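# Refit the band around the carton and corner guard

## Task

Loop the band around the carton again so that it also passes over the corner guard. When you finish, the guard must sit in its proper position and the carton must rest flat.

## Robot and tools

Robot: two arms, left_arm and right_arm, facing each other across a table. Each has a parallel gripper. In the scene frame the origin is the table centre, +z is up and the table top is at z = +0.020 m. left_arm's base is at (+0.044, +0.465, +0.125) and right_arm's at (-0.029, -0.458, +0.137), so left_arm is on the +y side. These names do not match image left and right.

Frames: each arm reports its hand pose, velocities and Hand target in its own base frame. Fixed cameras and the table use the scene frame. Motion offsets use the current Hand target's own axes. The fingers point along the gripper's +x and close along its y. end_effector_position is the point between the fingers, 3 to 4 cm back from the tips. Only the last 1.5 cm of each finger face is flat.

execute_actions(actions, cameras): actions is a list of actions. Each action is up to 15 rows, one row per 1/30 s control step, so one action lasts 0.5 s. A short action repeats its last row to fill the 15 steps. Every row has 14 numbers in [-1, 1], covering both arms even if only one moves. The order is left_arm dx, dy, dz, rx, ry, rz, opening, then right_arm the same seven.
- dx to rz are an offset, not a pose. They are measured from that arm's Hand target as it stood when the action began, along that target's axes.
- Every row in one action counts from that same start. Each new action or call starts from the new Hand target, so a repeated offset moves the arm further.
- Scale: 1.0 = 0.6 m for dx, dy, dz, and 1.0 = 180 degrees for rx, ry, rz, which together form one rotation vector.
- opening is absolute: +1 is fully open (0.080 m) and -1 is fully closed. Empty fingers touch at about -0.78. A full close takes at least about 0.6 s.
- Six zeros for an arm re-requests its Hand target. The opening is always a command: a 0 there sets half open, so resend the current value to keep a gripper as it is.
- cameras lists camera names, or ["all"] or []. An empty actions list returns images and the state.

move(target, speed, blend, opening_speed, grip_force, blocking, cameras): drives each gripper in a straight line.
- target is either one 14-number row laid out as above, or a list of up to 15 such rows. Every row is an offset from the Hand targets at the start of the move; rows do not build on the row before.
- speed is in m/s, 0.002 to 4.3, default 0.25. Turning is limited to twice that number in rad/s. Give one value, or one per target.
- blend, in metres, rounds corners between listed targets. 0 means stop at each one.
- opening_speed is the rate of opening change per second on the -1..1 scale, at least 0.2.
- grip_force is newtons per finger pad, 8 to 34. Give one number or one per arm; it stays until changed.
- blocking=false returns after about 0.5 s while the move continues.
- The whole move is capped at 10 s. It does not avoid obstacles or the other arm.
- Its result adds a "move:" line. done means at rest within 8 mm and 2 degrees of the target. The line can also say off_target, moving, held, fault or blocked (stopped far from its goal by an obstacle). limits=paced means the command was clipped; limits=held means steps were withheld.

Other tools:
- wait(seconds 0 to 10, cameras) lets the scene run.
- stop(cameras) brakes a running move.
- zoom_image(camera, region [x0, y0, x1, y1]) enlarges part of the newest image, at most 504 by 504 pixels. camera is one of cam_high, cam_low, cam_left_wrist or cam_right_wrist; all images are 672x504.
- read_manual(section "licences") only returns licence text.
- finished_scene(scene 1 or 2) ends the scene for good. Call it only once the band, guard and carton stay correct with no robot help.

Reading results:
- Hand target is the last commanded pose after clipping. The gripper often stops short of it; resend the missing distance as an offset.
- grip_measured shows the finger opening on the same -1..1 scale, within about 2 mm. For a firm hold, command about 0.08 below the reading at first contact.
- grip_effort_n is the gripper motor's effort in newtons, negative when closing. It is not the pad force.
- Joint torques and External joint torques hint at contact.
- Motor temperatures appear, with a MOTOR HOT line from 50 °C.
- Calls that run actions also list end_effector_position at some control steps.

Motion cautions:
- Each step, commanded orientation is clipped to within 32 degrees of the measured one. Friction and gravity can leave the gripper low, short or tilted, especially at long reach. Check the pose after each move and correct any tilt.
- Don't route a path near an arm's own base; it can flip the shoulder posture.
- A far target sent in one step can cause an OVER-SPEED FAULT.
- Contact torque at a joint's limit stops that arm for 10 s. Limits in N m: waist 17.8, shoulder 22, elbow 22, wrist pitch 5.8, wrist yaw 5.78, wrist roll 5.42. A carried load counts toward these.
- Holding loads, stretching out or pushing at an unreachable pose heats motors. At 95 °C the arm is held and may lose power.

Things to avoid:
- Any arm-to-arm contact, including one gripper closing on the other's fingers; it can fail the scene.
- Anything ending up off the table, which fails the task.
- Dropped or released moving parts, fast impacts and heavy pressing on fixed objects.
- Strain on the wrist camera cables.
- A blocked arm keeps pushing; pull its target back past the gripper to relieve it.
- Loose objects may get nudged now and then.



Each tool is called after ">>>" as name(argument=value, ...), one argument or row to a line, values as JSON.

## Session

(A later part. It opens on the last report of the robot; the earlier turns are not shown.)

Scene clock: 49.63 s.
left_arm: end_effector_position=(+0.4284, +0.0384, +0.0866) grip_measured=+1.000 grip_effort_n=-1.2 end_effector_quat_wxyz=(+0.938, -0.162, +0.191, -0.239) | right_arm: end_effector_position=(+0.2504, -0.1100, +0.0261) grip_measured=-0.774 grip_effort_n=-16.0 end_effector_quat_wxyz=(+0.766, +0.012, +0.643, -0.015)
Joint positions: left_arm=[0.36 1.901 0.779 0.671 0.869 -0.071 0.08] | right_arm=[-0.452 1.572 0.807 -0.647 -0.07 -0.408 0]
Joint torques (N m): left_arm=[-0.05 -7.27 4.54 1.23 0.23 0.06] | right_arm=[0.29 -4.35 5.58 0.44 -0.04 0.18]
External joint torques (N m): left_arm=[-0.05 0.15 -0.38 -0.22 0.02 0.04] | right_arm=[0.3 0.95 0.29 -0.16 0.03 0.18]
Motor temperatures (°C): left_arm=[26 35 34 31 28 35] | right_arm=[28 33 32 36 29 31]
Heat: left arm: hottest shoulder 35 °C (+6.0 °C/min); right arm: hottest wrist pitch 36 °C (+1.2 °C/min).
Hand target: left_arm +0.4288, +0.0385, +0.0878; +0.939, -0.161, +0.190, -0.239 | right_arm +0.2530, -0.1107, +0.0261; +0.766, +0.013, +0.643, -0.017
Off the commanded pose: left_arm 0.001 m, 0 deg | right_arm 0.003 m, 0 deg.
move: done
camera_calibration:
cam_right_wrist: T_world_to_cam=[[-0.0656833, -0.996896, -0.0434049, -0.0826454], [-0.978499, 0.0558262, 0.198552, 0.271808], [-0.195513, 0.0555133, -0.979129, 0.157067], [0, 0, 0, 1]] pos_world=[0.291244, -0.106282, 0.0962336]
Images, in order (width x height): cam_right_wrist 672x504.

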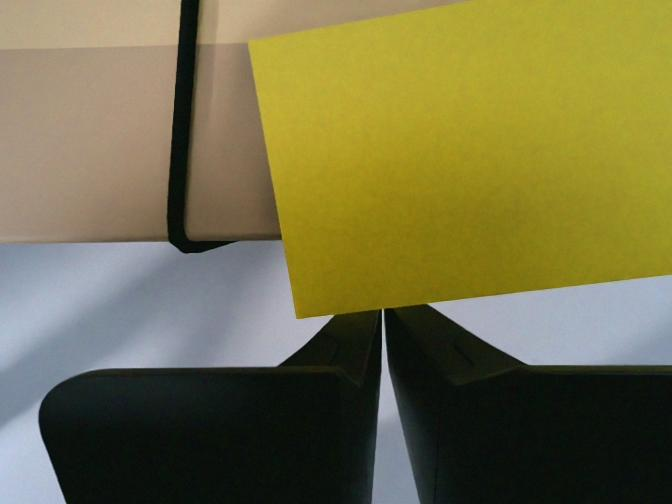

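>>> move(
  target=[0,0,0,0,0,0,1,0.0018,0,0.0098,0,0,0,-0.8],
  cameras=["cam_right_wrist"],
  speed=0.04,
)

>>> move(
  target=[0,0,0,0,0,0,1,0.0012,0,0.0065,0,0,0,-0.8],
  cameras=["cam_right_wrist","cam_left_wrist"],
  speed=0.04,
)

Scene clock: 50.50 s.
left_arm: end_effector_position=(+0.4284, +0.0384, +0.0866) grip_measured=+1.000 grip_effort_n=-1.2 end_effector_quat_wxyz=(+0.938, -0.162, +0.191, -0.239) | right_arm: end_effector_position=(+0.2562, -0.1101, +0.0261) grip_measured=-0.774 grip_effort_n=-16.0 end_effector_quat_wxyz=(+0.766, +0.012, +0.643, -0.014)
Joint positions: left_arm=[0.36 1.901 0.779 0.671 0.869 -0.071 0.08] | right_arm=[-0.442 1.593 0.828 -0.647 -0.068 -0.399 0]
Joint torques (N m): left_arm=[0.05 -7.41 4.62 1.3 0.21 0.05] | right_arm=[0.26 -4.66 5.61 0.46 -0.05 0.2]
External joint torques (N m): left_arm=[0.03 0.02 -0.31 -0.15 -0.01 0.03] | right_arm=[0.26 0.83 0.3 -0.14 0.02 0.2]
Heat: left arm: hottest shoulder 35 °C (+5.9 °C/min); right arm: hottest wrist pitch 36 °C (+1.2 °C/min).
Hand target: left_arm +0.4288, +0.0385, +0.0878; +0.939, -0.161, +0.190, -0.239 | right_arm +0.2589, -0.1108, +0.0260; +0.766, +0.013, +0.643, -0.016
Off the commanded pose: left_arm 0.001 m, 0 deg | right_arm 0.003 m, 0 deg.
move: done
camera_calibration:
cam_right_wrist: T_world_to_cam=[[-0.0654347, -0.996907, -0.0435199, -0.0825253], [-0.978397, 0.0555263, 0.19914, 0.277492], [-0.196107, 0.0556104, -0.979004, 0.158309], [0, 0, 0, 1]] pos_world=[0.297143, -0.106482, 0.0961335]
Images, in order (width x height): cam_right_wrist 672x504.

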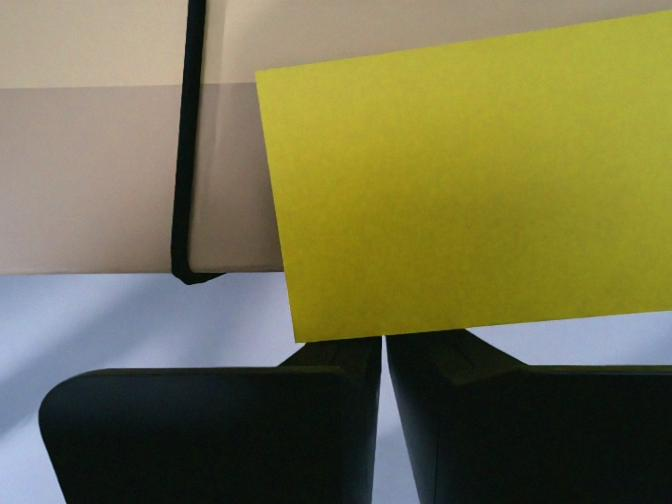

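Scene clock: 51.20 s.
left_arm: end_effector_position=(+0.4284, +0.0384, +0.0866) grip_measured=+1.000 grip_effort_n=-1.6 end_effector_quat_wxyz=(+0.938, -0.162, +0.191, -0.239) | right_arm: end_effector_position=(+0.2602, -0.1103, +0.0261) grip_measured=-0.774 grip_effort_n=-16.0 end_effector_quat_wxyz=(+0.766, +0.012, +0.643, -0.014)
Joint positions: left_arm=[0.36 1.901 0.779 0.671 0.869 -0.071 0.08] | right_arm=[-0.437 1.606 0.842 -0.647 -0.067 -0.394 0]
Joint torques (N m): left_arm=[-0.04 -7.39 4.59 1.24 0.2 0.03] | right_arm=[0.25 -4.83 5.64 0.46 -0.05 0.19]
External joint torques (N m): left_arm=[-0.03 -0.06 -0.26 -0.19 -0.01 0.01] | right_arm=[0.25 0.69 0.39 -0.13 0.02 0.19]
Heat: left arm: hottest shoulder 35 °C (+5.9 °C/min); right arm: hottest wrist pitch 36 °C (+1.2 °C/min).
Hand target: left_arm +0.4288, +0.0385, +0.0878; +0.939, -0.161, +0.190, -0.239 | right_arm +0.2629, -0.1111, +0.0260; +0.766, +0.013, +0.643, -0.016
Off the commanded pose: left_arm 0.001 m, 0 deg | right_arm 0.003 m, 0 deg.
move: done
camera_calibration:
cam_right_wrist: T_world_to_cam=[[-0.0655129, -0.996902, -0.0435266, -0.0824338], [-0.978472, 0.0556244, 0.198741, 0.28147], [-0.195704, 0.0556096, -0.979085, 0.159088], [0, 0, 0, 1]] pos_world=[0.301144, -0.106682, 0.0962335]
Images, in order (width x height): cam_left_wrist 672x504, cam_right_wrist 672x504.

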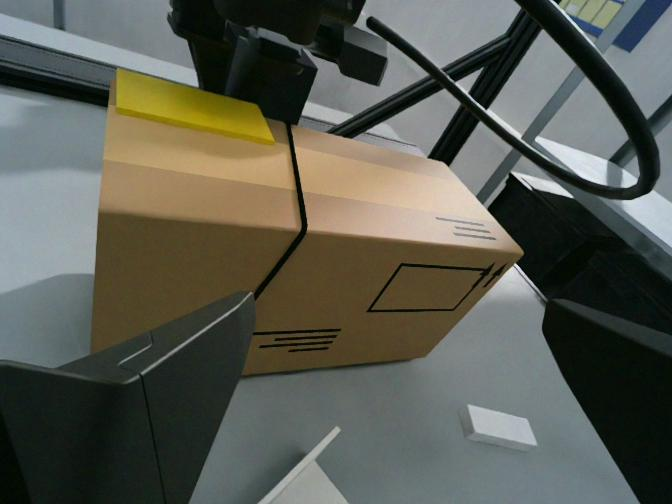

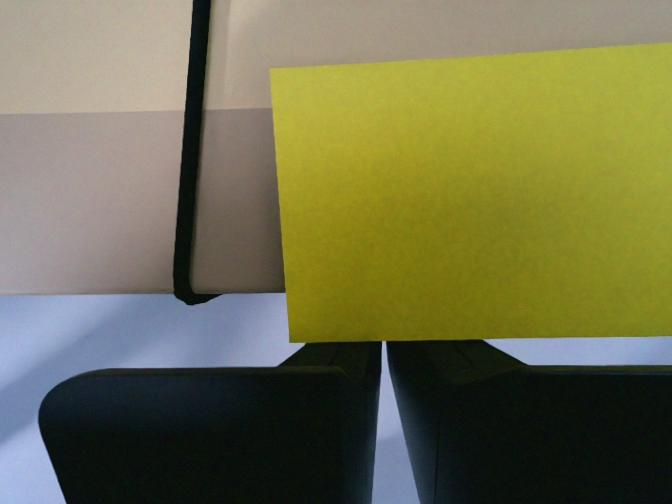

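>>> move(
  target=[0,0,0,0,0,0,1,0.0009,0,0.0049,0,0,0,-0.8],
  cameras=["cam_right_wrist"],
  speed=0.03,
)

>>> move(
  target=[0,0,0,0,0,0,1,0.0006,0,0.0033,0,0,0,-0.8],
  cameras=["cam_right_wrist","cam_left_wrist"],
  speed=0.03,
)

Scene clock: 52.20 s.
left_arm: end_effector_position=(+0.4284, +0.0384, +0.0866) grip_measured=+1.000 grip_effort_n=-1.2 end_effector_quat_wxyz=(+0.938, -0.162, +0.191, -0.239) | right_arm: end_effector_position=(+0.2633, -0.1106, +0.0262) grip_measured=-0.774 grip_effort_n=-16.0 end_effector_quat_wxyz=(+0.766, +0.012, +0.643, -0.015)
Joint positions: left_arm=[0.36 1.901 0.779 0.671 0.869 -0.071 0.08] | right_arm=[-0.433 1.616 0.853 -0.647 -0.066 -0.389 0]
Joint torques (N m): left_arm=[0.04 -7.65 4.47 1.25 0.25 0.05] | right_arm=[0.27 -4.92 5.42 0.44 -0.04 0.18]
External joint torques (N m): left_arm=[0.04 -0.27 -0.44 -0.2 0.04 0.03] | right_arm=[0.3 0.7 0.13 -0.16 0.02 0.18]
Heat: left arm: hottest shoulder 35 °C (+5.7 °C/min); right arm: hottest wrist pitch 36 °C (+1.1 °C/min).
Hand target: left_arm +0.4288, +0.0385, +0.0878; +0.939, -0.161, +0.190, -0.239 | right_arm +0.2659, -0.1112, +0.0260; +0.766, +0.013, +0.643, -0.017
Off the commanded pose: left_arm 0.001 m, 0 deg | right_arm 0.003 m, 0 deg.
move: done
camera_calibration:
cam_right_wrist: T_world_to_cam=[[-0.0658719, -0.996885, -0.0433765, -0.0823362], [-0.978528, 0.0560283, 0.19835, 0.284495], [-0.195302, 0.0555109, -0.979171, 0.15966], [0, 0, 0, 1]] pos_world=[0.304145, -0.106882, 0.0963337]
Images, in order (width x height): cam_right_wrist 672x504.

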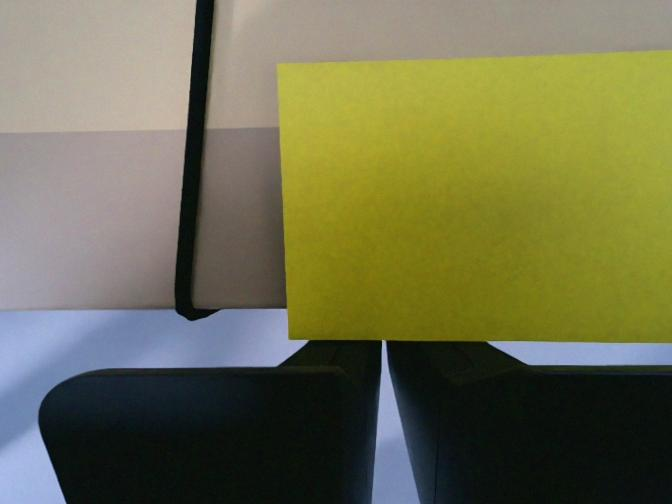

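Scene clock: 52.90 s.
left_arm: end_effector_position=(+0.4284, +0.0384, +0.0866) grip_measured=+1.000 grip_effort_n=-1.2 end_effector_quat_wxyz=(+0.938, -0.162, +0.191, -0.239) | right_arm: end_effector_position=(+0.2643, -0.1107, +0.0255) grip_measured=-0.774 grip_effort_n=-16.0 end_effector_quat_wxyz=(+0.765, +0.013, +0.644, -0.015)
Joint positions: left_arm=[0.36 1.901 0.779 0.671 0.869 -0.071 0.08] | right_arm=[-0.431 1.623 0.857 -0.647 -0.065 -0.386 0]
Joint torques (N m): left_arm=[-0.04 -7.43 4.38 1.24 0.22 0] | right_arm=[0.38 -4.86 5.84 0.42 -0.09 0.17]
External joint torques (N m): left_arm=[-0.04 -0.05 -0.52 -0.2 0.01 -0.02] | right_arm=[0.37 0.87 0.53 -0.18 -0.03 0.17]
Heat: left arm: hottest shoulder 35 °C (+5.7 °C/min); right arm: hottest wrist pitch 36 °C (+1.1 °C/min).
Hand target: left_arm +0.4288, +0.0385, +0.0878; +0.939, -0.161, +0.190, -0.239 | right_arm +0.2679, -0.1113, +0.0260; +0.766, +0.013, +0.643, -0.016
Off the commanded pose: left_arm 0.001 m, 0 deg | right_arm 0.004 m, 0 deg.
move: done
camera_calibration:
cam_right_wrist: T_world_to_cam=[[-0.0673664, -0.996805, -0.0429231, -0.0821704], [-0.977881, 0.0574269, 0.201125, 0.285523], [-0.198017, 0.0555227, -0.978625, 0.159905], [0, 0, 0, 1]] pos_world=[0.305336, -0.107183, 0.0955341]
Images, in order (width x height): cam_left_wrist 672x504, cam_right_wrist 672x504.

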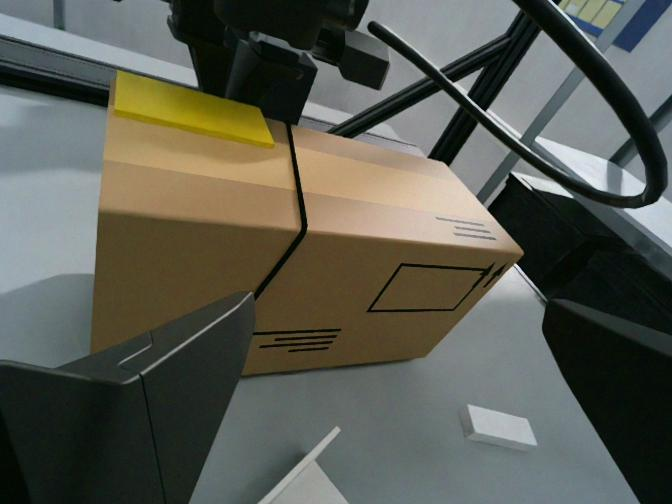

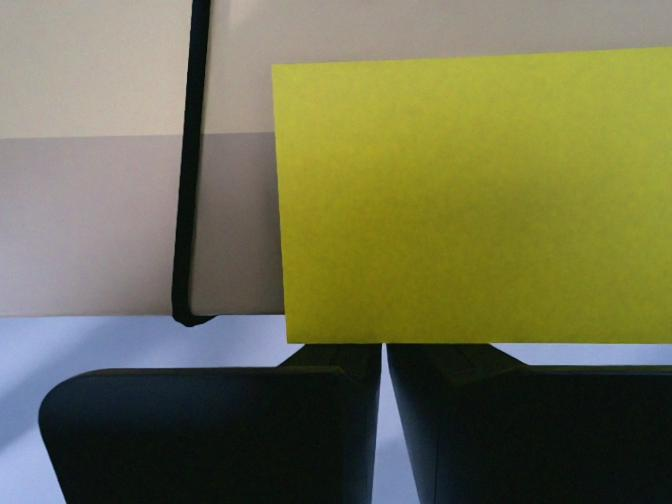

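>>> zoom_image(
  camera="cam_left_wrist",
  region=[90, 50, 330, 210],
)

>>> zoom_image(
  camera="cam_right_wrist",
  region=[150, 220, 450, 400],
)

Scaled by 2.100 from the camera's 672x504 image, which has a finer 960x720 frame.

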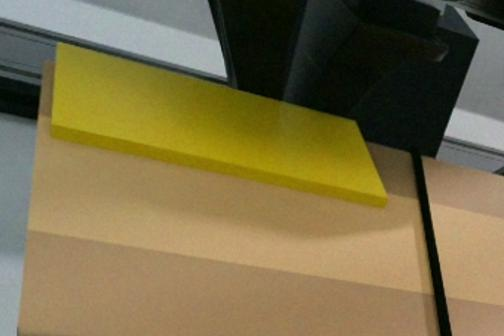

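Scaled by 1.680 from the camera's 672x504 image, which has a finer 960x720 frame.

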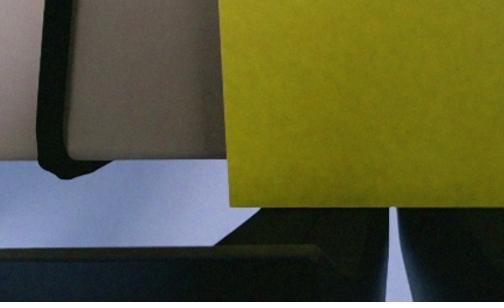

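>>> move(
  target=[
    [0,0,0,0,0,0,1,-0.0035,0,-0.0197,0,0,0,-0.8],
    [0,0,0,0,0,0,1,-0.003,-0.0667,-0.017,0,0,0,-0.8],
    [0,0,0,0,0,0,1,-0.0001,-0.066,-0.0005,0,0,0,-0.8],
  ],
  cameras=["cam_right_wrist","cam_left_wrist"],
  speed=0.04,
)

>>> zoom_image(
  camera="cam_left_wrist",
  region=[90, 50, 330, 210],
)

Scene clock: 56.07 s.
left_arm: end_effector_position=(+0.4284, +0.0384, +0.0866) grip_measured=+1.000 grip_effort_n=-0.7 end_effector_quat_wxyz=(+0.938, -0.162, +0.191, -0.239) | right_arm: end_effector_position=(+0.2624, -0.1504, +0.0259) grip_measured=-0.774 grip_effort_n=-16.0 end_effector_quat_wxyz=(+0.765, +0.012, +0.644, -0.016)
Joint positions: left_arm=[0.36 1.901 0.779 0.671 0.869 -0.071 0.08] | right_arm=[-0.562 1.686 0.929 -0.663 -0.084 -0.515 0]
Joint torques (N m): left_arm=[-0.06 -7.47 4.63 1.24 0.24 0.04] | right_arm=[0.42 -5.35 5.65 0.34 -0.16 0.18]
External joint torques (N m): left_arm=[-0.02 -0.03 -0.32 -0.22 0.02 0.02] | right_arm=[0.43 0.76 0.4 -0.24 -0.08 0.18]
Heat: left arm: hottest shoulder 35 °C (+5.4 °C/min); right arm: hottest wrist pitch 36 °C (+1.1 °C/min).
Hand target: left_arm +0.4288, +0.0385, +0.0878; +0.939, -0.161, +0.190, -0.239 | right_arm +0.2658, -0.1508, +0.0260; +0.766, +0.013, +0.643, -0.016
Off the commanded pose: left_arm 0.001 m, 0 deg | right_arm 0.004 m, 0 deg.
move: done
camera_calibration:
cam_right_wrist: T_world_to_cam=[[-0.0682653, -0.996805, -0.0414568, -0.121527], [-0.977939, 0.0586349, 0.20049, 0.286109], [-0.197419, 0.0542287, -0.978818, 0.161762], [0, 0, 0, 1]] pos_world=[0.303437, -0.146687, 0.0959357]
Images, in order (width x height): cam_left_wrist 672x504, cam_right_wrist 672x504.

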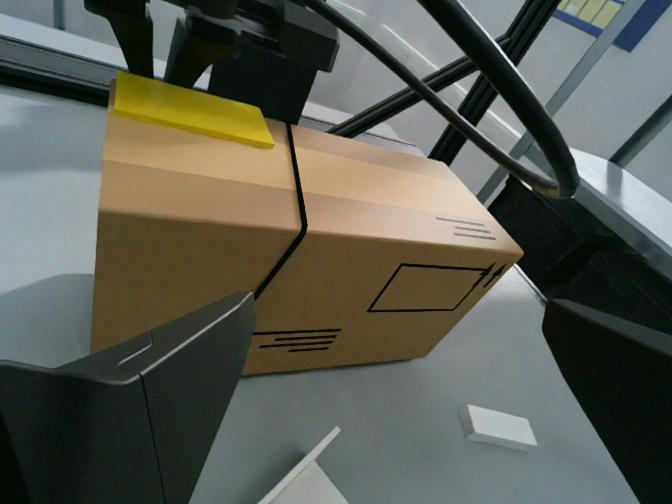

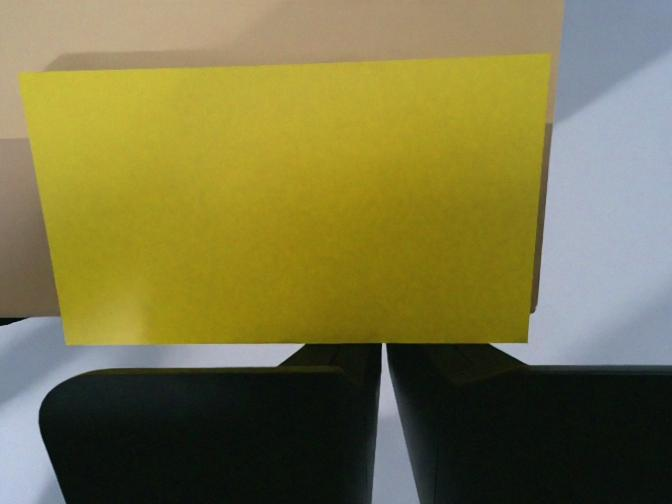

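Scaled by 2.100 from the camera's 672x504 image, which has a finer 960x720 frame.

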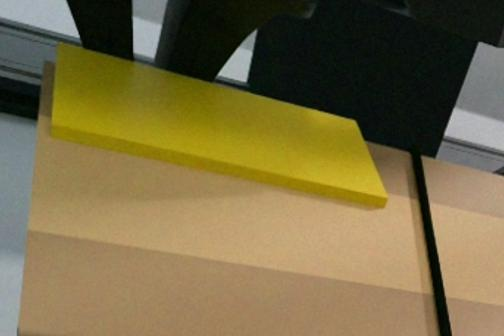

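>>> move(
  target=[
    [0,0,0,0,0,0,1,-0.0072,0,-0.041,0,0,0,-0.8],
    [0,0,0,0,0,0,1,-0.1552,0.0317,-0.0163,0,0,0,-0.8],
    [0,0,0,0,0,0,1,-0.0913,0.1265,0.0483,0.0422,0.0666,-0.0030,-0.5],
  ],
  cameras=["cam_right_wrist","cam_left_wrist"],
  speed=0.1,
)

>>> zoom_image(
  camera="cam_right_wrist",
  region=[280, 180, 500, 345],
)

Scene clock: 61.00 s.
left_arm: end_effector_position=(+0.4284, +0.0384, +0.0866) grip_measured=+1.000 grip_effort_n=-1.2 end_effector_quat_wxyz=(+0.938, -0.162, +0.191, -0.239) | right_arm: end_effector_position=(+0.2862, -0.0756, +0.0857) grip_measured=-0.505 grip_effort_n=19.8 end_effector_quat_wxyz=(+0.693, +0.061, +0.715, -0.059)
Joint positions: left_arm=[0.36 1.901 0.779 0.671 0.869 -0.071 0.08] | right_arm=[-0.257 1.715 1.231 -1.118 0.002 -0.087 0.012]
Joint torques (N m): left_arm=[0.03 -7.42 4.47 1.23 0.24 0.04] | right_arm=[0.23 -5.77 5.77 -0.04 0.02 0.19]
External joint torques (N m): left_arm=[0.03 0.01 -0.46 -0.22 0.03 0.02] | right_arm=[0.24 0.87 0.23 -0.34 0.02 0.19]
Heat: left arm: hottest shoulder 35 °C (+5.0 °C/min); right arm: hottest wrist pitch 36 °C (+1.0 °C/min).
Hand target: left_arm +0.4288, +0.0385, +0.0878; +0.939, -0.161, +0.190, -0.239 | right_arm +0.2881, -0.0757, +0.0849; +0.692, +0.063, +0.717, -0.061
Off the commanded pose: left_arm 0.001 m, 0 deg | right_arm 0.002 m, 0 deg.
move: done
camera_calibration:
cam_right_wrist: T_world_to_cam=[[-0.204705, -0.978106, -0.0374811, -0.00277571], [-0.902502, 0.173781, 0.394069, 0.263496], [-0.378928, 0.114495, -0.918316, 0.272267], [0, 0, 0, 1]] pos_world=[0.340407, -0.0796788, 0.146088]
Images, in order (width x height): cam_left_wrist 672x504, cam_right_wrist 672x504.

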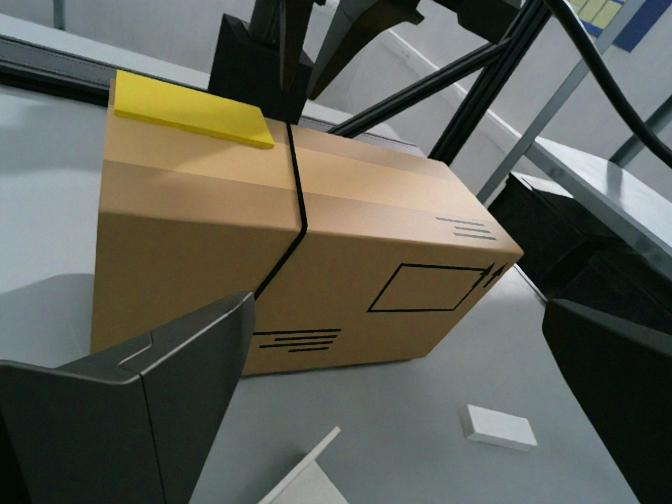

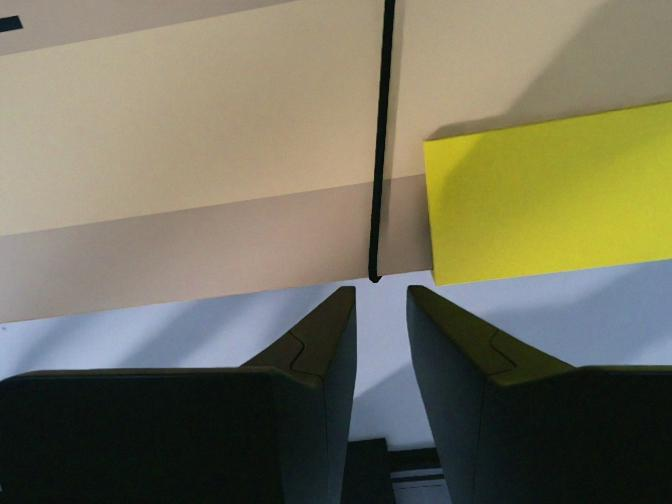

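Scaled by 2.291 from the camera's 672x504 image, which has a finer 960x720 frame.

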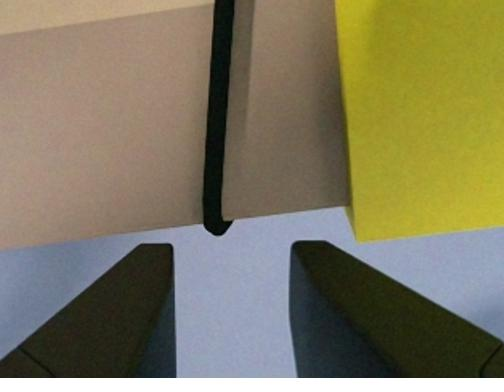

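>>> move(
  target=[0,0,0,0,0,0,1,0.0413,-0.0018,-0.0017,0,0,0,-0.5],
  cameras=["cam_right_wrist"],
  speed=0.06,
)

>>> zoom_image(
  camera="cam_right_wrist",
  region=[280, 200, 500, 365],
)

Scene clock: 62.17 s.
left_arm: end_effector_position=(+0.4284, +0.0384, +0.0866) grip_measured=+1.000 grip_effort_n=-1.2 end_effector_quat_wxyz=(+0.938, -0.162, +0.191, -0.239) | right_arm: end_effector_position=(+0.2881, -0.0761, +0.0645) grip_measured=-0.504 grip_effort_n=19.8 end_effector_quat_wxyz=(+0.697, +0.061, +0.712, -0.060)
Joint positions: left_arm=[0.36 1.901 0.779 0.671 0.869 -0.071 0.08] | right_arm=[-0.257 1.737 1.169 -1.024 0.002 -0.087 0.012]
Joint torques (N m): left_arm=[-0.05 -7.52 4.6 1.23 0.22 0.02] | right_arm=[-0.12 -5.92 4.2 0.24 0.02 0.06]
External joint torques (N m): left_arm=[-0.01 -0.04 -0.37 -0.24 0 0] | right_arm=[-0.11 0.78 -1.27 -0.09 0.03 0.06]
Heat: left arm: hottest shoulder 35 °C (+5.1 °C/min); right arm: hottest wrist pitch 36 °C (+1.0 °C/min).
Hand target: left_arm +0.4288, +0.0385, +0.0878; +0.939, -0.161, +0.190, -0.239 | right_arm +0.2860, -0.0765, +0.0602; +0.692, +0.063, +0.717, -0.061
Off the commanded pose: left_arm 0.001 m, 0 deg | right_arm 0.005 m, 1 deg.
move: done
camera_calibration:
cam_right_wrist: T_world_to_cam=[[-0.204322, -0.978205, -0.0369842, -0.00377768], [-0.906377, 0.174777, 0.384621, 0.275454], [-0.369774, 0.112108, -0.922333, 0.251068], [0, 0, 0, 1]] pos_world=[0.341731, -0.0799851, 0.125483]
Images, in order (width x height): cam_right_wrist 672x504.

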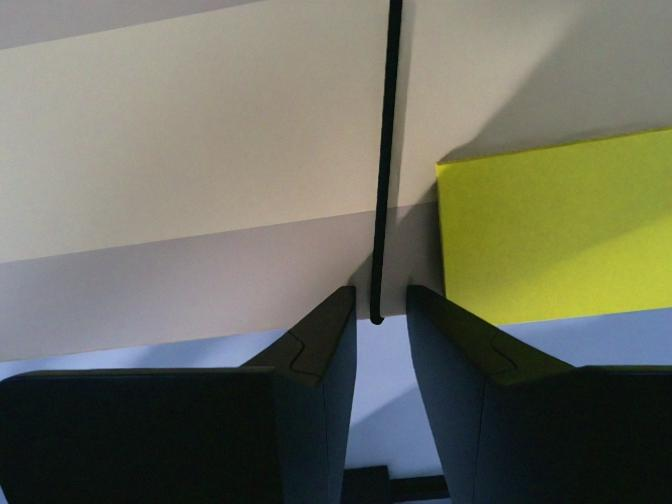

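Scaled by 2.291 from the camera's 672x504 image, which has a finer 960x720 frame.

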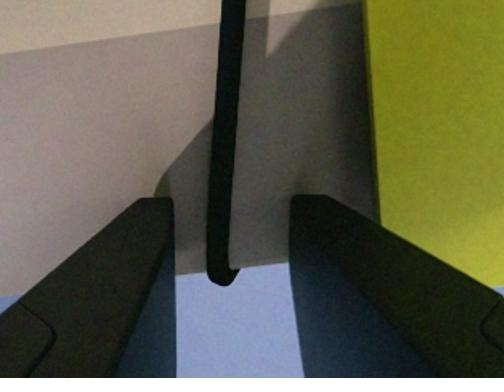

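>>> move(
  target=[
    [0,0,0,0,0,0,1,0.0093,-0.0006,-0.003,0,0,0,-0.5],
    [0,0,0,0,0,0,1,0.0093,-0.0006,-0.003,0,0,0,-1],
  ],
  cameras=["cam_right_wrist"],
  speed=0.03,
  opening_speed=0.6,
)

>>> zoom_image(
  camera="cam_right_wrist",
  region=[280, 200, 500, 365],
)

Scene clock: 64.10 s.
left_arm: end_effector_position=(+0.4284, +0.0384, +0.0866) grip_measured=+1.000 grip_effort_n=-1.2 end_effector_quat_wxyz=(+0.938, -0.162, +0.191, -0.239) | right_arm: end_effector_position=(+0.2883, -0.0764, +0.0619) grip_measured=-0.770 grip_effort_n=-34.2 end_effector_quat_wxyz=(+0.700, +0.062, +0.709, -0.060)
Joint positions: left_arm=[0.36 1.901 0.779 0.671 0.869 -0.071 0.08] | right_arm=[-0.259 1.736 1.156 -1.005 0 -0.087 0]
Joint torques (N m): left_arm=[0.13 -7.4 4.62 1.24 0.23 0.05] | right_arm=[-0.17 -5.69 3.12 0.52 0.08 0.02]
External joint torques (N m): left_arm=[0.09 0 -0.31 -0.22 0.02 0.03] | right_arm=[-0.16 0.93 -2.24 0.21 0.09 0.02]
Heat: left arm: hottest shoulder 35 °C (+5.1 °C/min); right arm: hottest wrist pitch 36 °C (+1.0 °C/min).
Hand target: left_arm +0.4288, +0.0385, +0.0878; +0.939, -0.161, +0.190, -0.239 | right_arm +0.2840, -0.0766, +0.0547; +0.692, +0.063, +0.717, -0.061
Off the commanded pose: left_arm 0.001 m, 0 deg | right_arm 0.008 m, 1 deg.
move: done
camera_calibration:
cam_right_wrist: T_world_to_cam=[[-0.205888, -0.977817, -0.038524, -0.00365297], [-0.908897, 0.176491, 0.377833, 0.278004], [-0.362652, 0.112806, -0.925072, 0.246855], [0, 0, 0, 1]] pos_world=[0.341448, -0.0804838, 0.123178]
Images, in order (width x height): cam_right_wrist 672x504.

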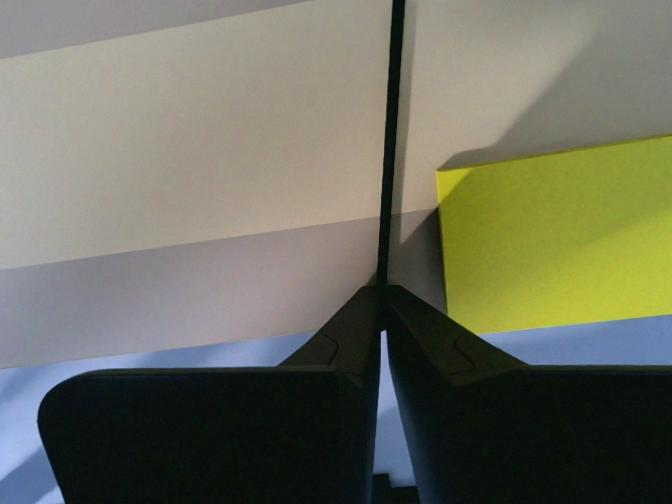

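Scaled by 2.291 from the camera's 672x504 image, which has a finer 960x720 frame.

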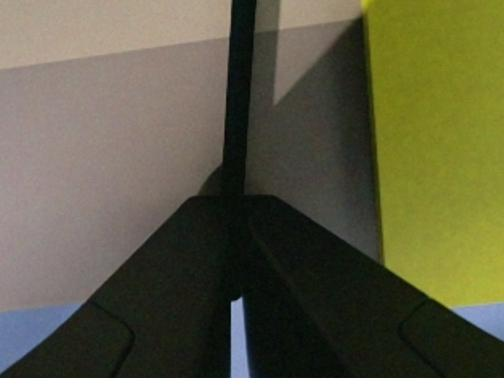

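>>> move(
  target=[
    [0,0,0,0,0,0,1,-0.0297,0.0073,0.0012,0,0,0,-1],
    [0,0,0,0,0,0,1,-0.0303,-0.0003,-0.057,0,0,0,-1],
  ],
  cameras=["cam_right_wrist","cam_left_wrist"],
  speed=0.03,
)

>>> zoom_image(
  camera="cam_right_wrist",
  region=[280, 140, 500, 305],
)

>>> zoom_image(
  camera="cam_left_wrist",
  region=[90, 50, 330, 210],
)

Scene clock: 66.80 s.
left_arm: end_effector_position=(+0.4284, +0.0384, +0.0866) grip_measured=+1.000 grip_effort_n=-2.1 end_effector_quat_wxyz=(+0.938, -0.162, +0.191, -0.239) | right_arm: end_effector_position=(+0.2594, -0.0728, +0.0742) grip_measured=-0.772 grip_effort_n=-25.8 end_effector_quat_wxyz=(+0.699, +0.062, +0.710, -0.064)
Joint positions: left_arm=[0.36 1.901 0.779 0.671 0.869 -0.071 0.08] | right_arm=[-0.271 1.615 1.074 -1.044 0.005 -0.092 0]
Joint torques (N m): left_arm=[-0.15 -7.47 4.6 1.27 0.23 0.04] | right_arm=[-0.1 -7.8 3.18 -1 -0.06 -0.19]
External joint torques (N m): left_arm=[-0.12 -0.04 -0.32 -0.18 0.02 0.02] | right_arm=[-0.04 -2.02 -2.24 -1.3 -0.06 -0.19]
Heat: left arm: hottest shoulder 36 °C (+5.0 °C/min); right arm: hottest wrist pitch 36 °C (+1.0 °C/min).
Hand target: left_arm +0.4288, +0.0385, +0.0878; +0.939, -0.161, +0.190, -0.239 | right_arm +0.2510, -0.0708, +0.0740; +0.692, +0.063, +0.717, -0.061
Off the commanded pose: left_arm 0.001 m, 0 deg | right_arm 0.009 m, 1 deg.
move: off_target (right_arm)
camera_calibration:
cam_right_wrist: T_world_to_cam=[[-0.212633, -0.976537, -0.0341138, -0.00406639], [-0.90681, 0.184205, 0.379162, 0.246441], [-0.363981, 0.111557, -0.924701, 0.247608], [0, 0, 0, 1]] pos_world=[0.312735, -0.076989, 0.135384]
Images, in order (width x height): cam_left_wrist 672x504, cam_right_wrist 672x504.

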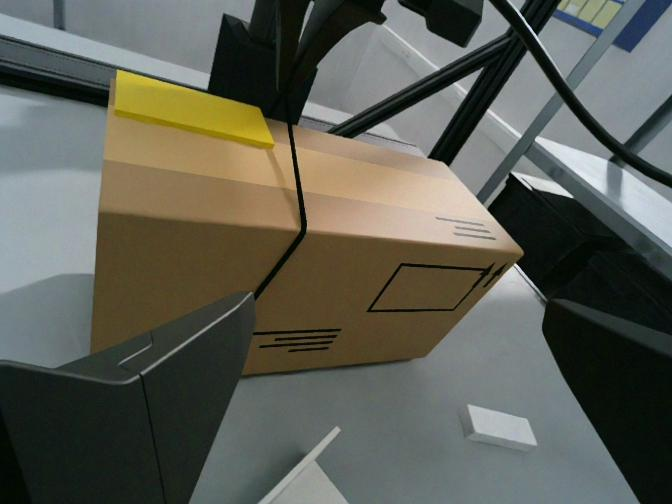

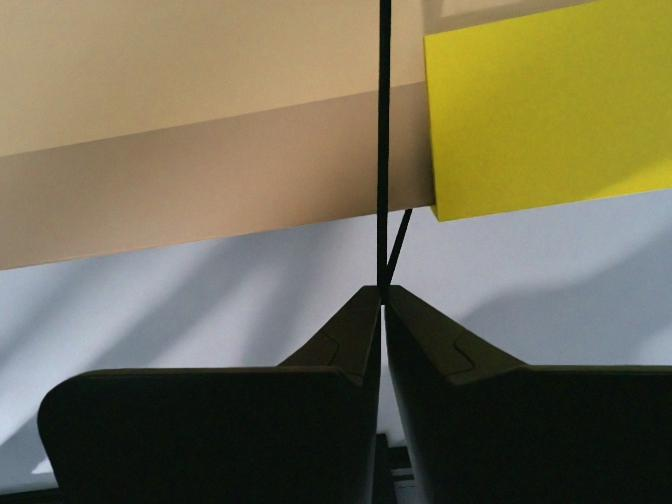

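Scaled by 2.291 from the camera's 672x504 image, which has a finer 960x720 frame.

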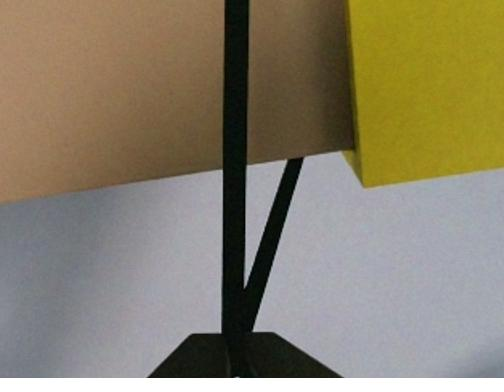

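Scaled by 2.100 from the camera's 672x504 image, which has a finer 960x720 frame.

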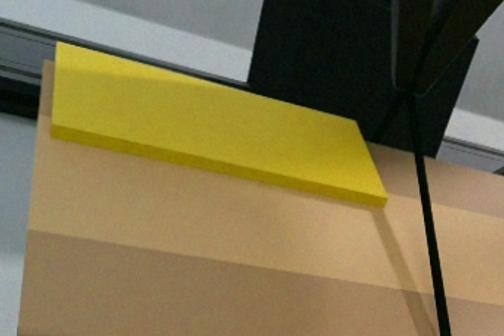

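>>> execute_actions(
  actions=[],
)

Scene clock: 67.47 s.
left_arm: end_effector_position=(+0.4284, +0.0384, +0.0866) grip_measured=+1.000 grip_effort_n=-1.6 end_effector_quat_wxyz=(+0.938, -0.162, +0.191, -0.239) | right_arm: end_effector_position=(+0.2594, -0.0728, +0.0742) grip_measured=-0.772 grip_effort_n=-25.8 end_effector_quat_wxyz=(+0.699, +0.062, +0.710, -0.064)
Joint positions: left_arm=[0.36 1.901 0.779 0.671 0.869 -0.071 0.08] | right_arm=[-0.271 1.615 1.074 -1.044 0.005 -0.092 0]
Joint velocities: within noise
Joint torques (N m): left_arm=[-0.04 -7.46 4.49 1.26 0.24 0] | right_arm=[-0.09 -7.76 3.08 -0.99 -0.06 -0.19]
External joint torques (N m): left_arm=[-0.04 -0.07 -0.41 -0.18 0.03 -0.02] | right_arm=[-0.09 -1.92 -2.38 -1.3 -0.06 -0.19]
Motor temperatures (°C): left_arm=[26 36 35 32 28 35] | right_arm=[28 33 33 36 29 31]
Heat: left arm: hottest shoulder 36 °C (+5.0 °C/min); right arm: hottest wrist pitch 36 °C (+1.0 °C/min).
Hand target: left_arm +0.4288, +0.0385, +0.0878; +0.939, -0.161, +0.190, -0.239 | right_arm +0.2510, -0.0708, +0.0740; +0.692, +0.063, +0.717, -0.061
Tool commands: left_gripper/opening=+1.0 right_gripper/opening=-1.0
Off the commanded pose: left_arm 0.001 m, 0 deg | right_arm 0.009 m, 1 deg.
camera_calibration:
cam_right_wrist: T_world_to_cam=[[-0.212633, -0.976537, -0.0341138, -0.00406639], [-0.90681, 0.184205, 0.379162, 0.246441], [-0.363981, 0.111557, -0.924701, 0.247608], [0, 0, 0, 1]] pos_world=[0.312735, -0.076989, 0.135384]

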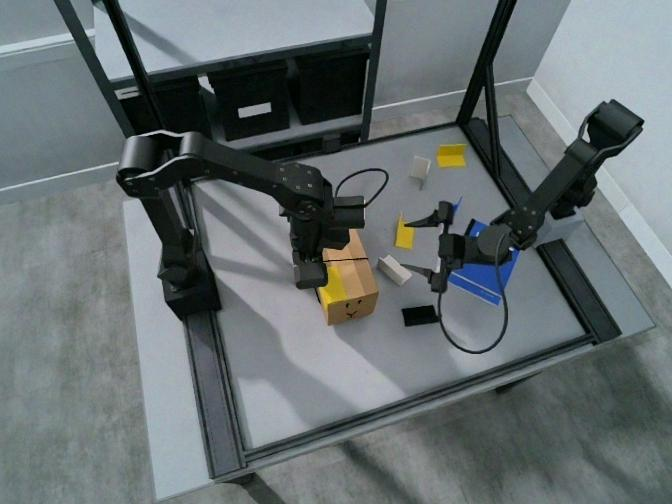

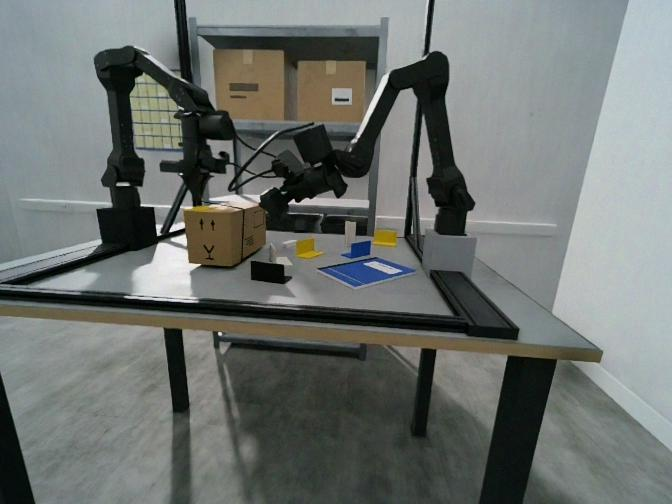

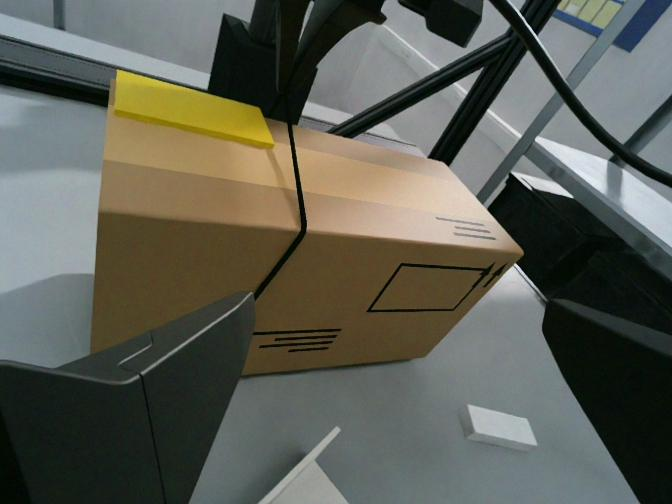

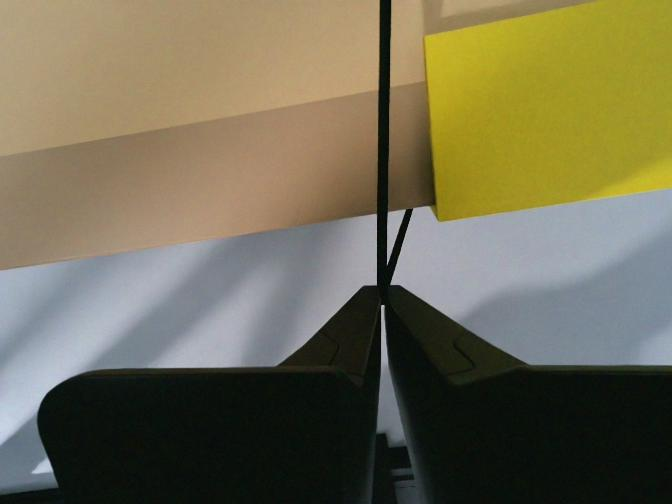

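>>> move(
  target=[0,0,0,0,0,0,1, -0.0005,-0.0821,0.0145,0,0,0,-1],
  speed=0.04,
  cameras=["all"],
)

Scene clock: 69.33 s.
left_arm: end_effector_position=(+0.4284, +0.0384, +0.0866) grip_measured=+1.000 grip_effort_n=-1.2 end_effector_quat_wxyz=(+0.938, -0.162, +0.191, -0.239) | right_arm: end_effector_position=(+0.2568, -0.1186, +0.0758) grip_measured=-0.772 grip_effort_n=-25.8 end_effector_quat_wxyz=(+0.702, +0.061, +0.707, -0.059)
Joint positions: left_arm=[0.36 1.901 0.779 0.671 0.869 -0.071 0.08] | right_arm=[-0.433 1.658 1.127 -1.048 0 -0.262 0]
Joint torques (N m): left_arm=[0.12 -7.45 4.64 1.29 0.23 0.05] | right_arm=[-0.74 -5.71 4.84 -1.01 0.31 -0.13]
External joint torques (N m): left_arm=[0.06 0.04 -0.36 -0.19 0.03 0.03] | right_arm=[-0.74 0.49 -0.65 -1.32 0.32 -0.13]
Heat: left arm: hottest shoulder 36 °C (+5.1 °C/min); right arm: hottest wrist pitch 36 °C (+1.0 °C/min).
Hand target: left_arm +0.4288, +0.0385, +0.0878; +0.939, -0.161, +0.190, -0.239 | right_arm +0.2510, -0.1208, +0.0741; +0.692, +0.063, +0.717, -0.061
Off the commanded pose: left_arm 0.001 m, 0 deg | right_arm 0.006 m, 2 deg.
move: done
camera_calibration:
cam_right_wrist: T_world_to_cam=[[-0.204203, -0.978094, -0.0404158, -0.0511279], [-0.911402, 0.174887, 0.372505, 0.252365], [-0.357277, 0.112902, -0.92715, 0.251899], [0, 0, 0, 1]] pos_world=[0.309564, -0.122583, 0.137474]

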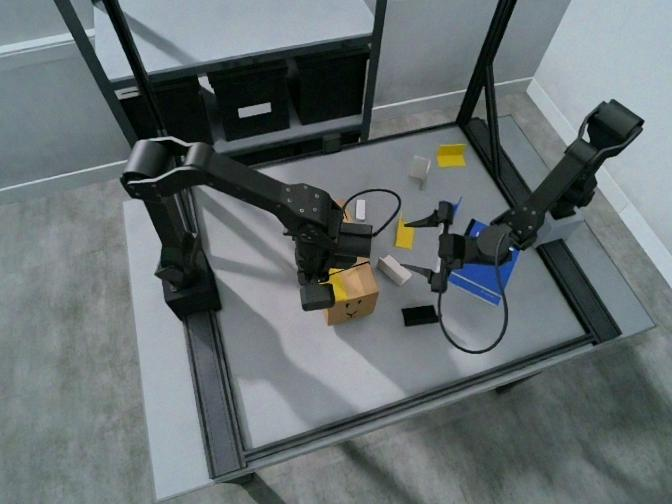

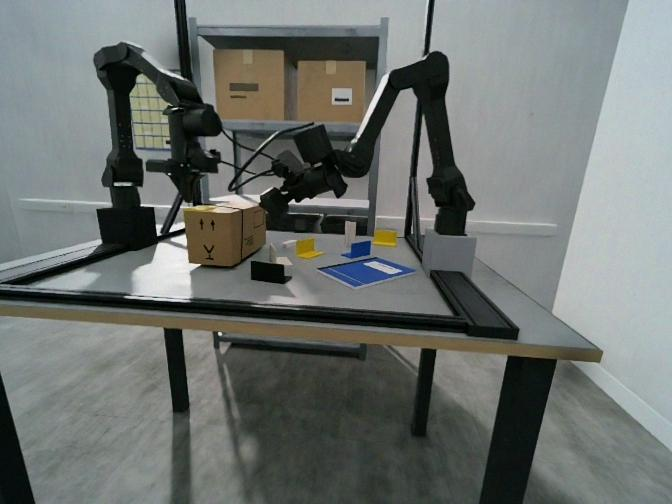

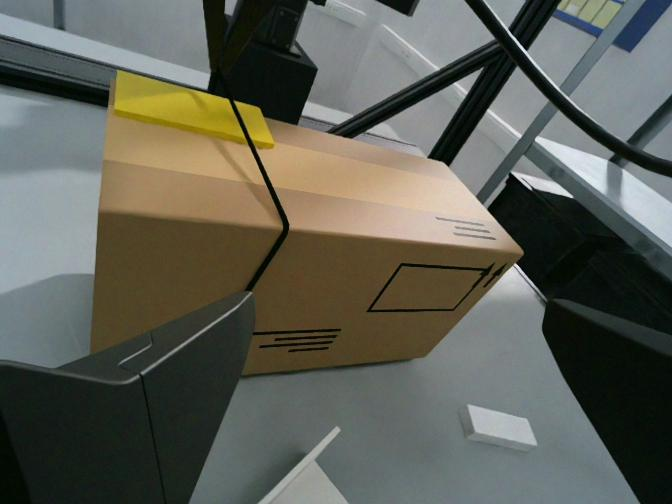

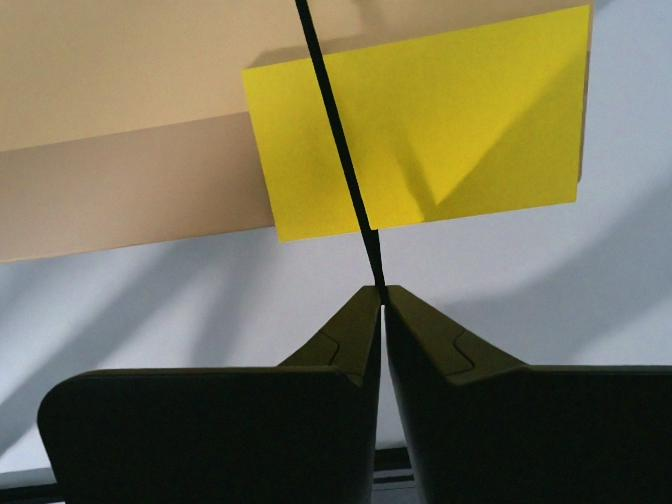

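>>> move(
  target=[0,0,0,0,0,0,1, -0.0021,0.0088,0.0593,0,0,0,-1],
  speed=0.04,
  cameras=["cam_left_wrist","cam_right_wrist"],
)

Scene clock: 71.00 s.
left_arm: end_effector_position=(+0.4284, +0.0384, +0.0866) grip_measured=+1.000 grip_effort_n=-1.2 end_effector_quat_wxyz=(+0.938, -0.162, +0.191, -0.239) | right_arm: end_effector_position=(+0.2840, -0.1204, +0.0730) grip_measured=-0.772 grip_effort_n=-25.8 end_effector_quat_wxyz=(+0.691, +0.062, +0.718, -0.057)
Joint positions: left_arm=[0.36 1.901 0.779 0.671 0.869 -0.071 0.08] | right_arm=[-0.399 1.779 1.255 -1.085 0.005 -0.229 0]
Joint torques (N m): left_arm=[0.03 -7.38 4.51 1.27 0.26 0.01] | right_arm=[0.12 -6.63 6.12 -0.05 0.08 0.18]
External joint torques (N m): left_arm=[0.03 -0.03 -0.37 -0.17 0.05 -0.01] | right_arm=[0.03 0.38 0.66 -0.34 0.11 0.18]
Heat: left arm: hottest shoulder 36 °C (+5.0 °C/min); right arm: hottest wrist pitch 36 °C (+1.0 °C/min).
Hand target: left_arm +0.4288, +0.0385, +0.0878; +0.939, -0.161, +0.190, -0.239 | right_arm +0.2869, -0.1218, +0.0741; +0.692, +0.063, +0.717, -0.061
Off the commanded pose: left_arm 0.001 m, 0 deg | right_arm 0.003 m, 0 deg.
move: done
camera_calibration:
cam_right_wrist: T_world_to_cam=[[-0.204143, -0.978099, -0.0405883, -0.0474963], [-0.900173, 0.171262, 0.400447, 0.272996], [-0.384725, 0.118285, -0.915421, 0.266802], [0, 0, 0, 1]] pos_world=[0.338693, -0.124769, 0.132988]
Images, in order (width x height): cam_left_wrist 672x504, cam_right_wrist 672x504.

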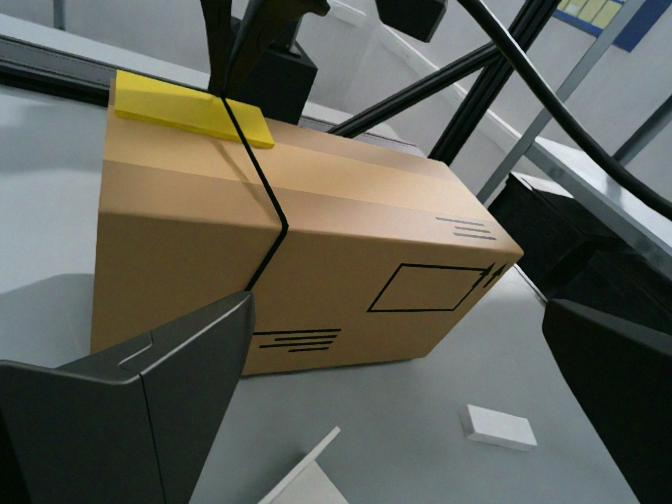

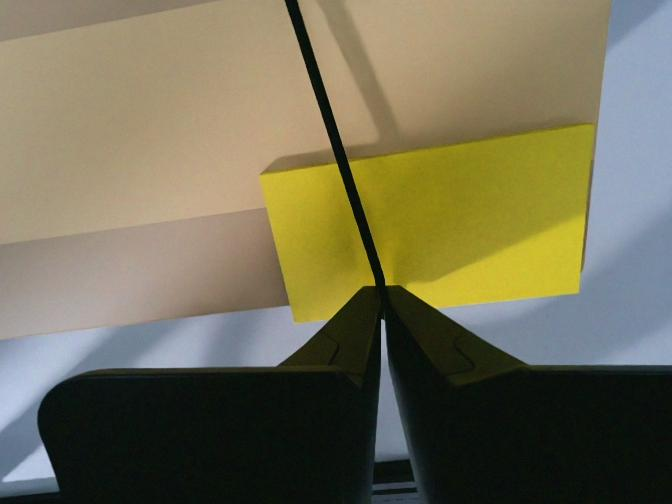

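>>> move(
  target=[0,0,0,0,0,0,1, 0.0167,0,0.0006,0,0,0,-1],
  speed=0.03,
  cameras=["cam_left_wrist","cam_right_wrist"],
)

Scene clock: 71.97 s.
left_arm: end_effector_position=(+0.4284, +0.0384, +0.0866) grip_measured=+1.000 grip_effort_n=-1.2 end_effector_quat_wxyz=(+0.938, -0.162, +0.191, -0.239) | right_arm: end_effector_position=(+0.2864, -0.1216, +0.0686) grip_measured=-0.772 grip_effort_n=-25.8 end_effector_quat_wxyz=(+0.694, +0.061, +0.715, -0.059)
Joint positions: left_arm=[0.36 1.901 0.779 0.671 0.869 -0.071 0.08] | right_arm=[-0.399 1.786 1.246 -1.059 0.006 -0.229 0]
Joint torques (N m): left_arm=[-0.06 -7.51 4.68 1.26 0.21 0.06] | right_arm=[0.13 -6.18 4.35 0.72 0.04 0.18]
External joint torques (N m): left_arm=[-0.07 -0.12 -0.22 -0.19 0 0.04] | right_arm=[0.12 0.89 -1.12 0.41 0.06 0.18]
Heat: left arm: hottest shoulder 36 °C (+5.0 °C/min); right arm: hottest wrist pitch 36 °C (+1.0 °C/min).
Hand target: left_arm +0.4288, +0.0385, +0.0878; +0.939, -0.161, +0.190, -0.239 | right_arm +0.2869, -0.1219, +0.0641; +0.692, +0.063, +0.717, -0.061
Off the commanded pose: left_arm 0.001 m, 0 deg | right_arm 0.005 m, 0 deg.
move: done
camera_calibration:
cam_right_wrist: T_world_to_cam=[[-0.203779, -0.97829, -0.0377145, -0.0486935], [-0.903465, 0.173074, 0.392168, 0.27877], [-0.377127, 0.113989, -0.91912, 0.261389], [0, 0, 0, 1]] pos_world=[0.340513, -0.12568, 0.129086]
Images, in order (width x height): cam_left_wrist 672x504, cam_right_wrist 672x504.

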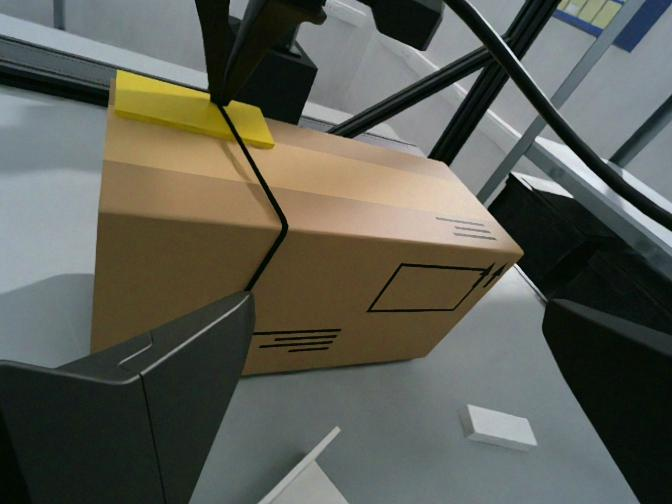

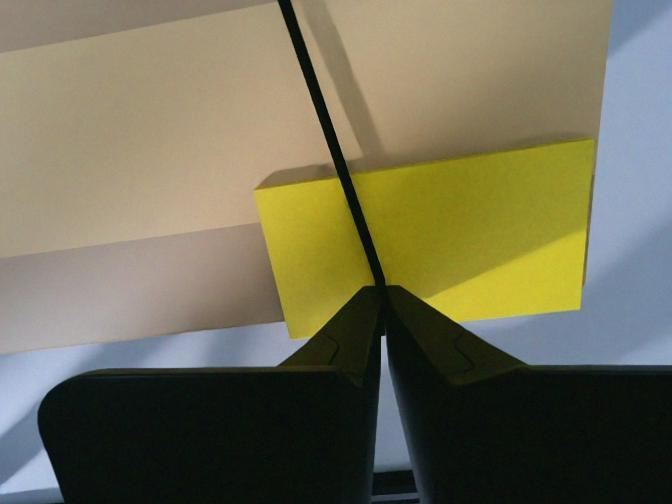

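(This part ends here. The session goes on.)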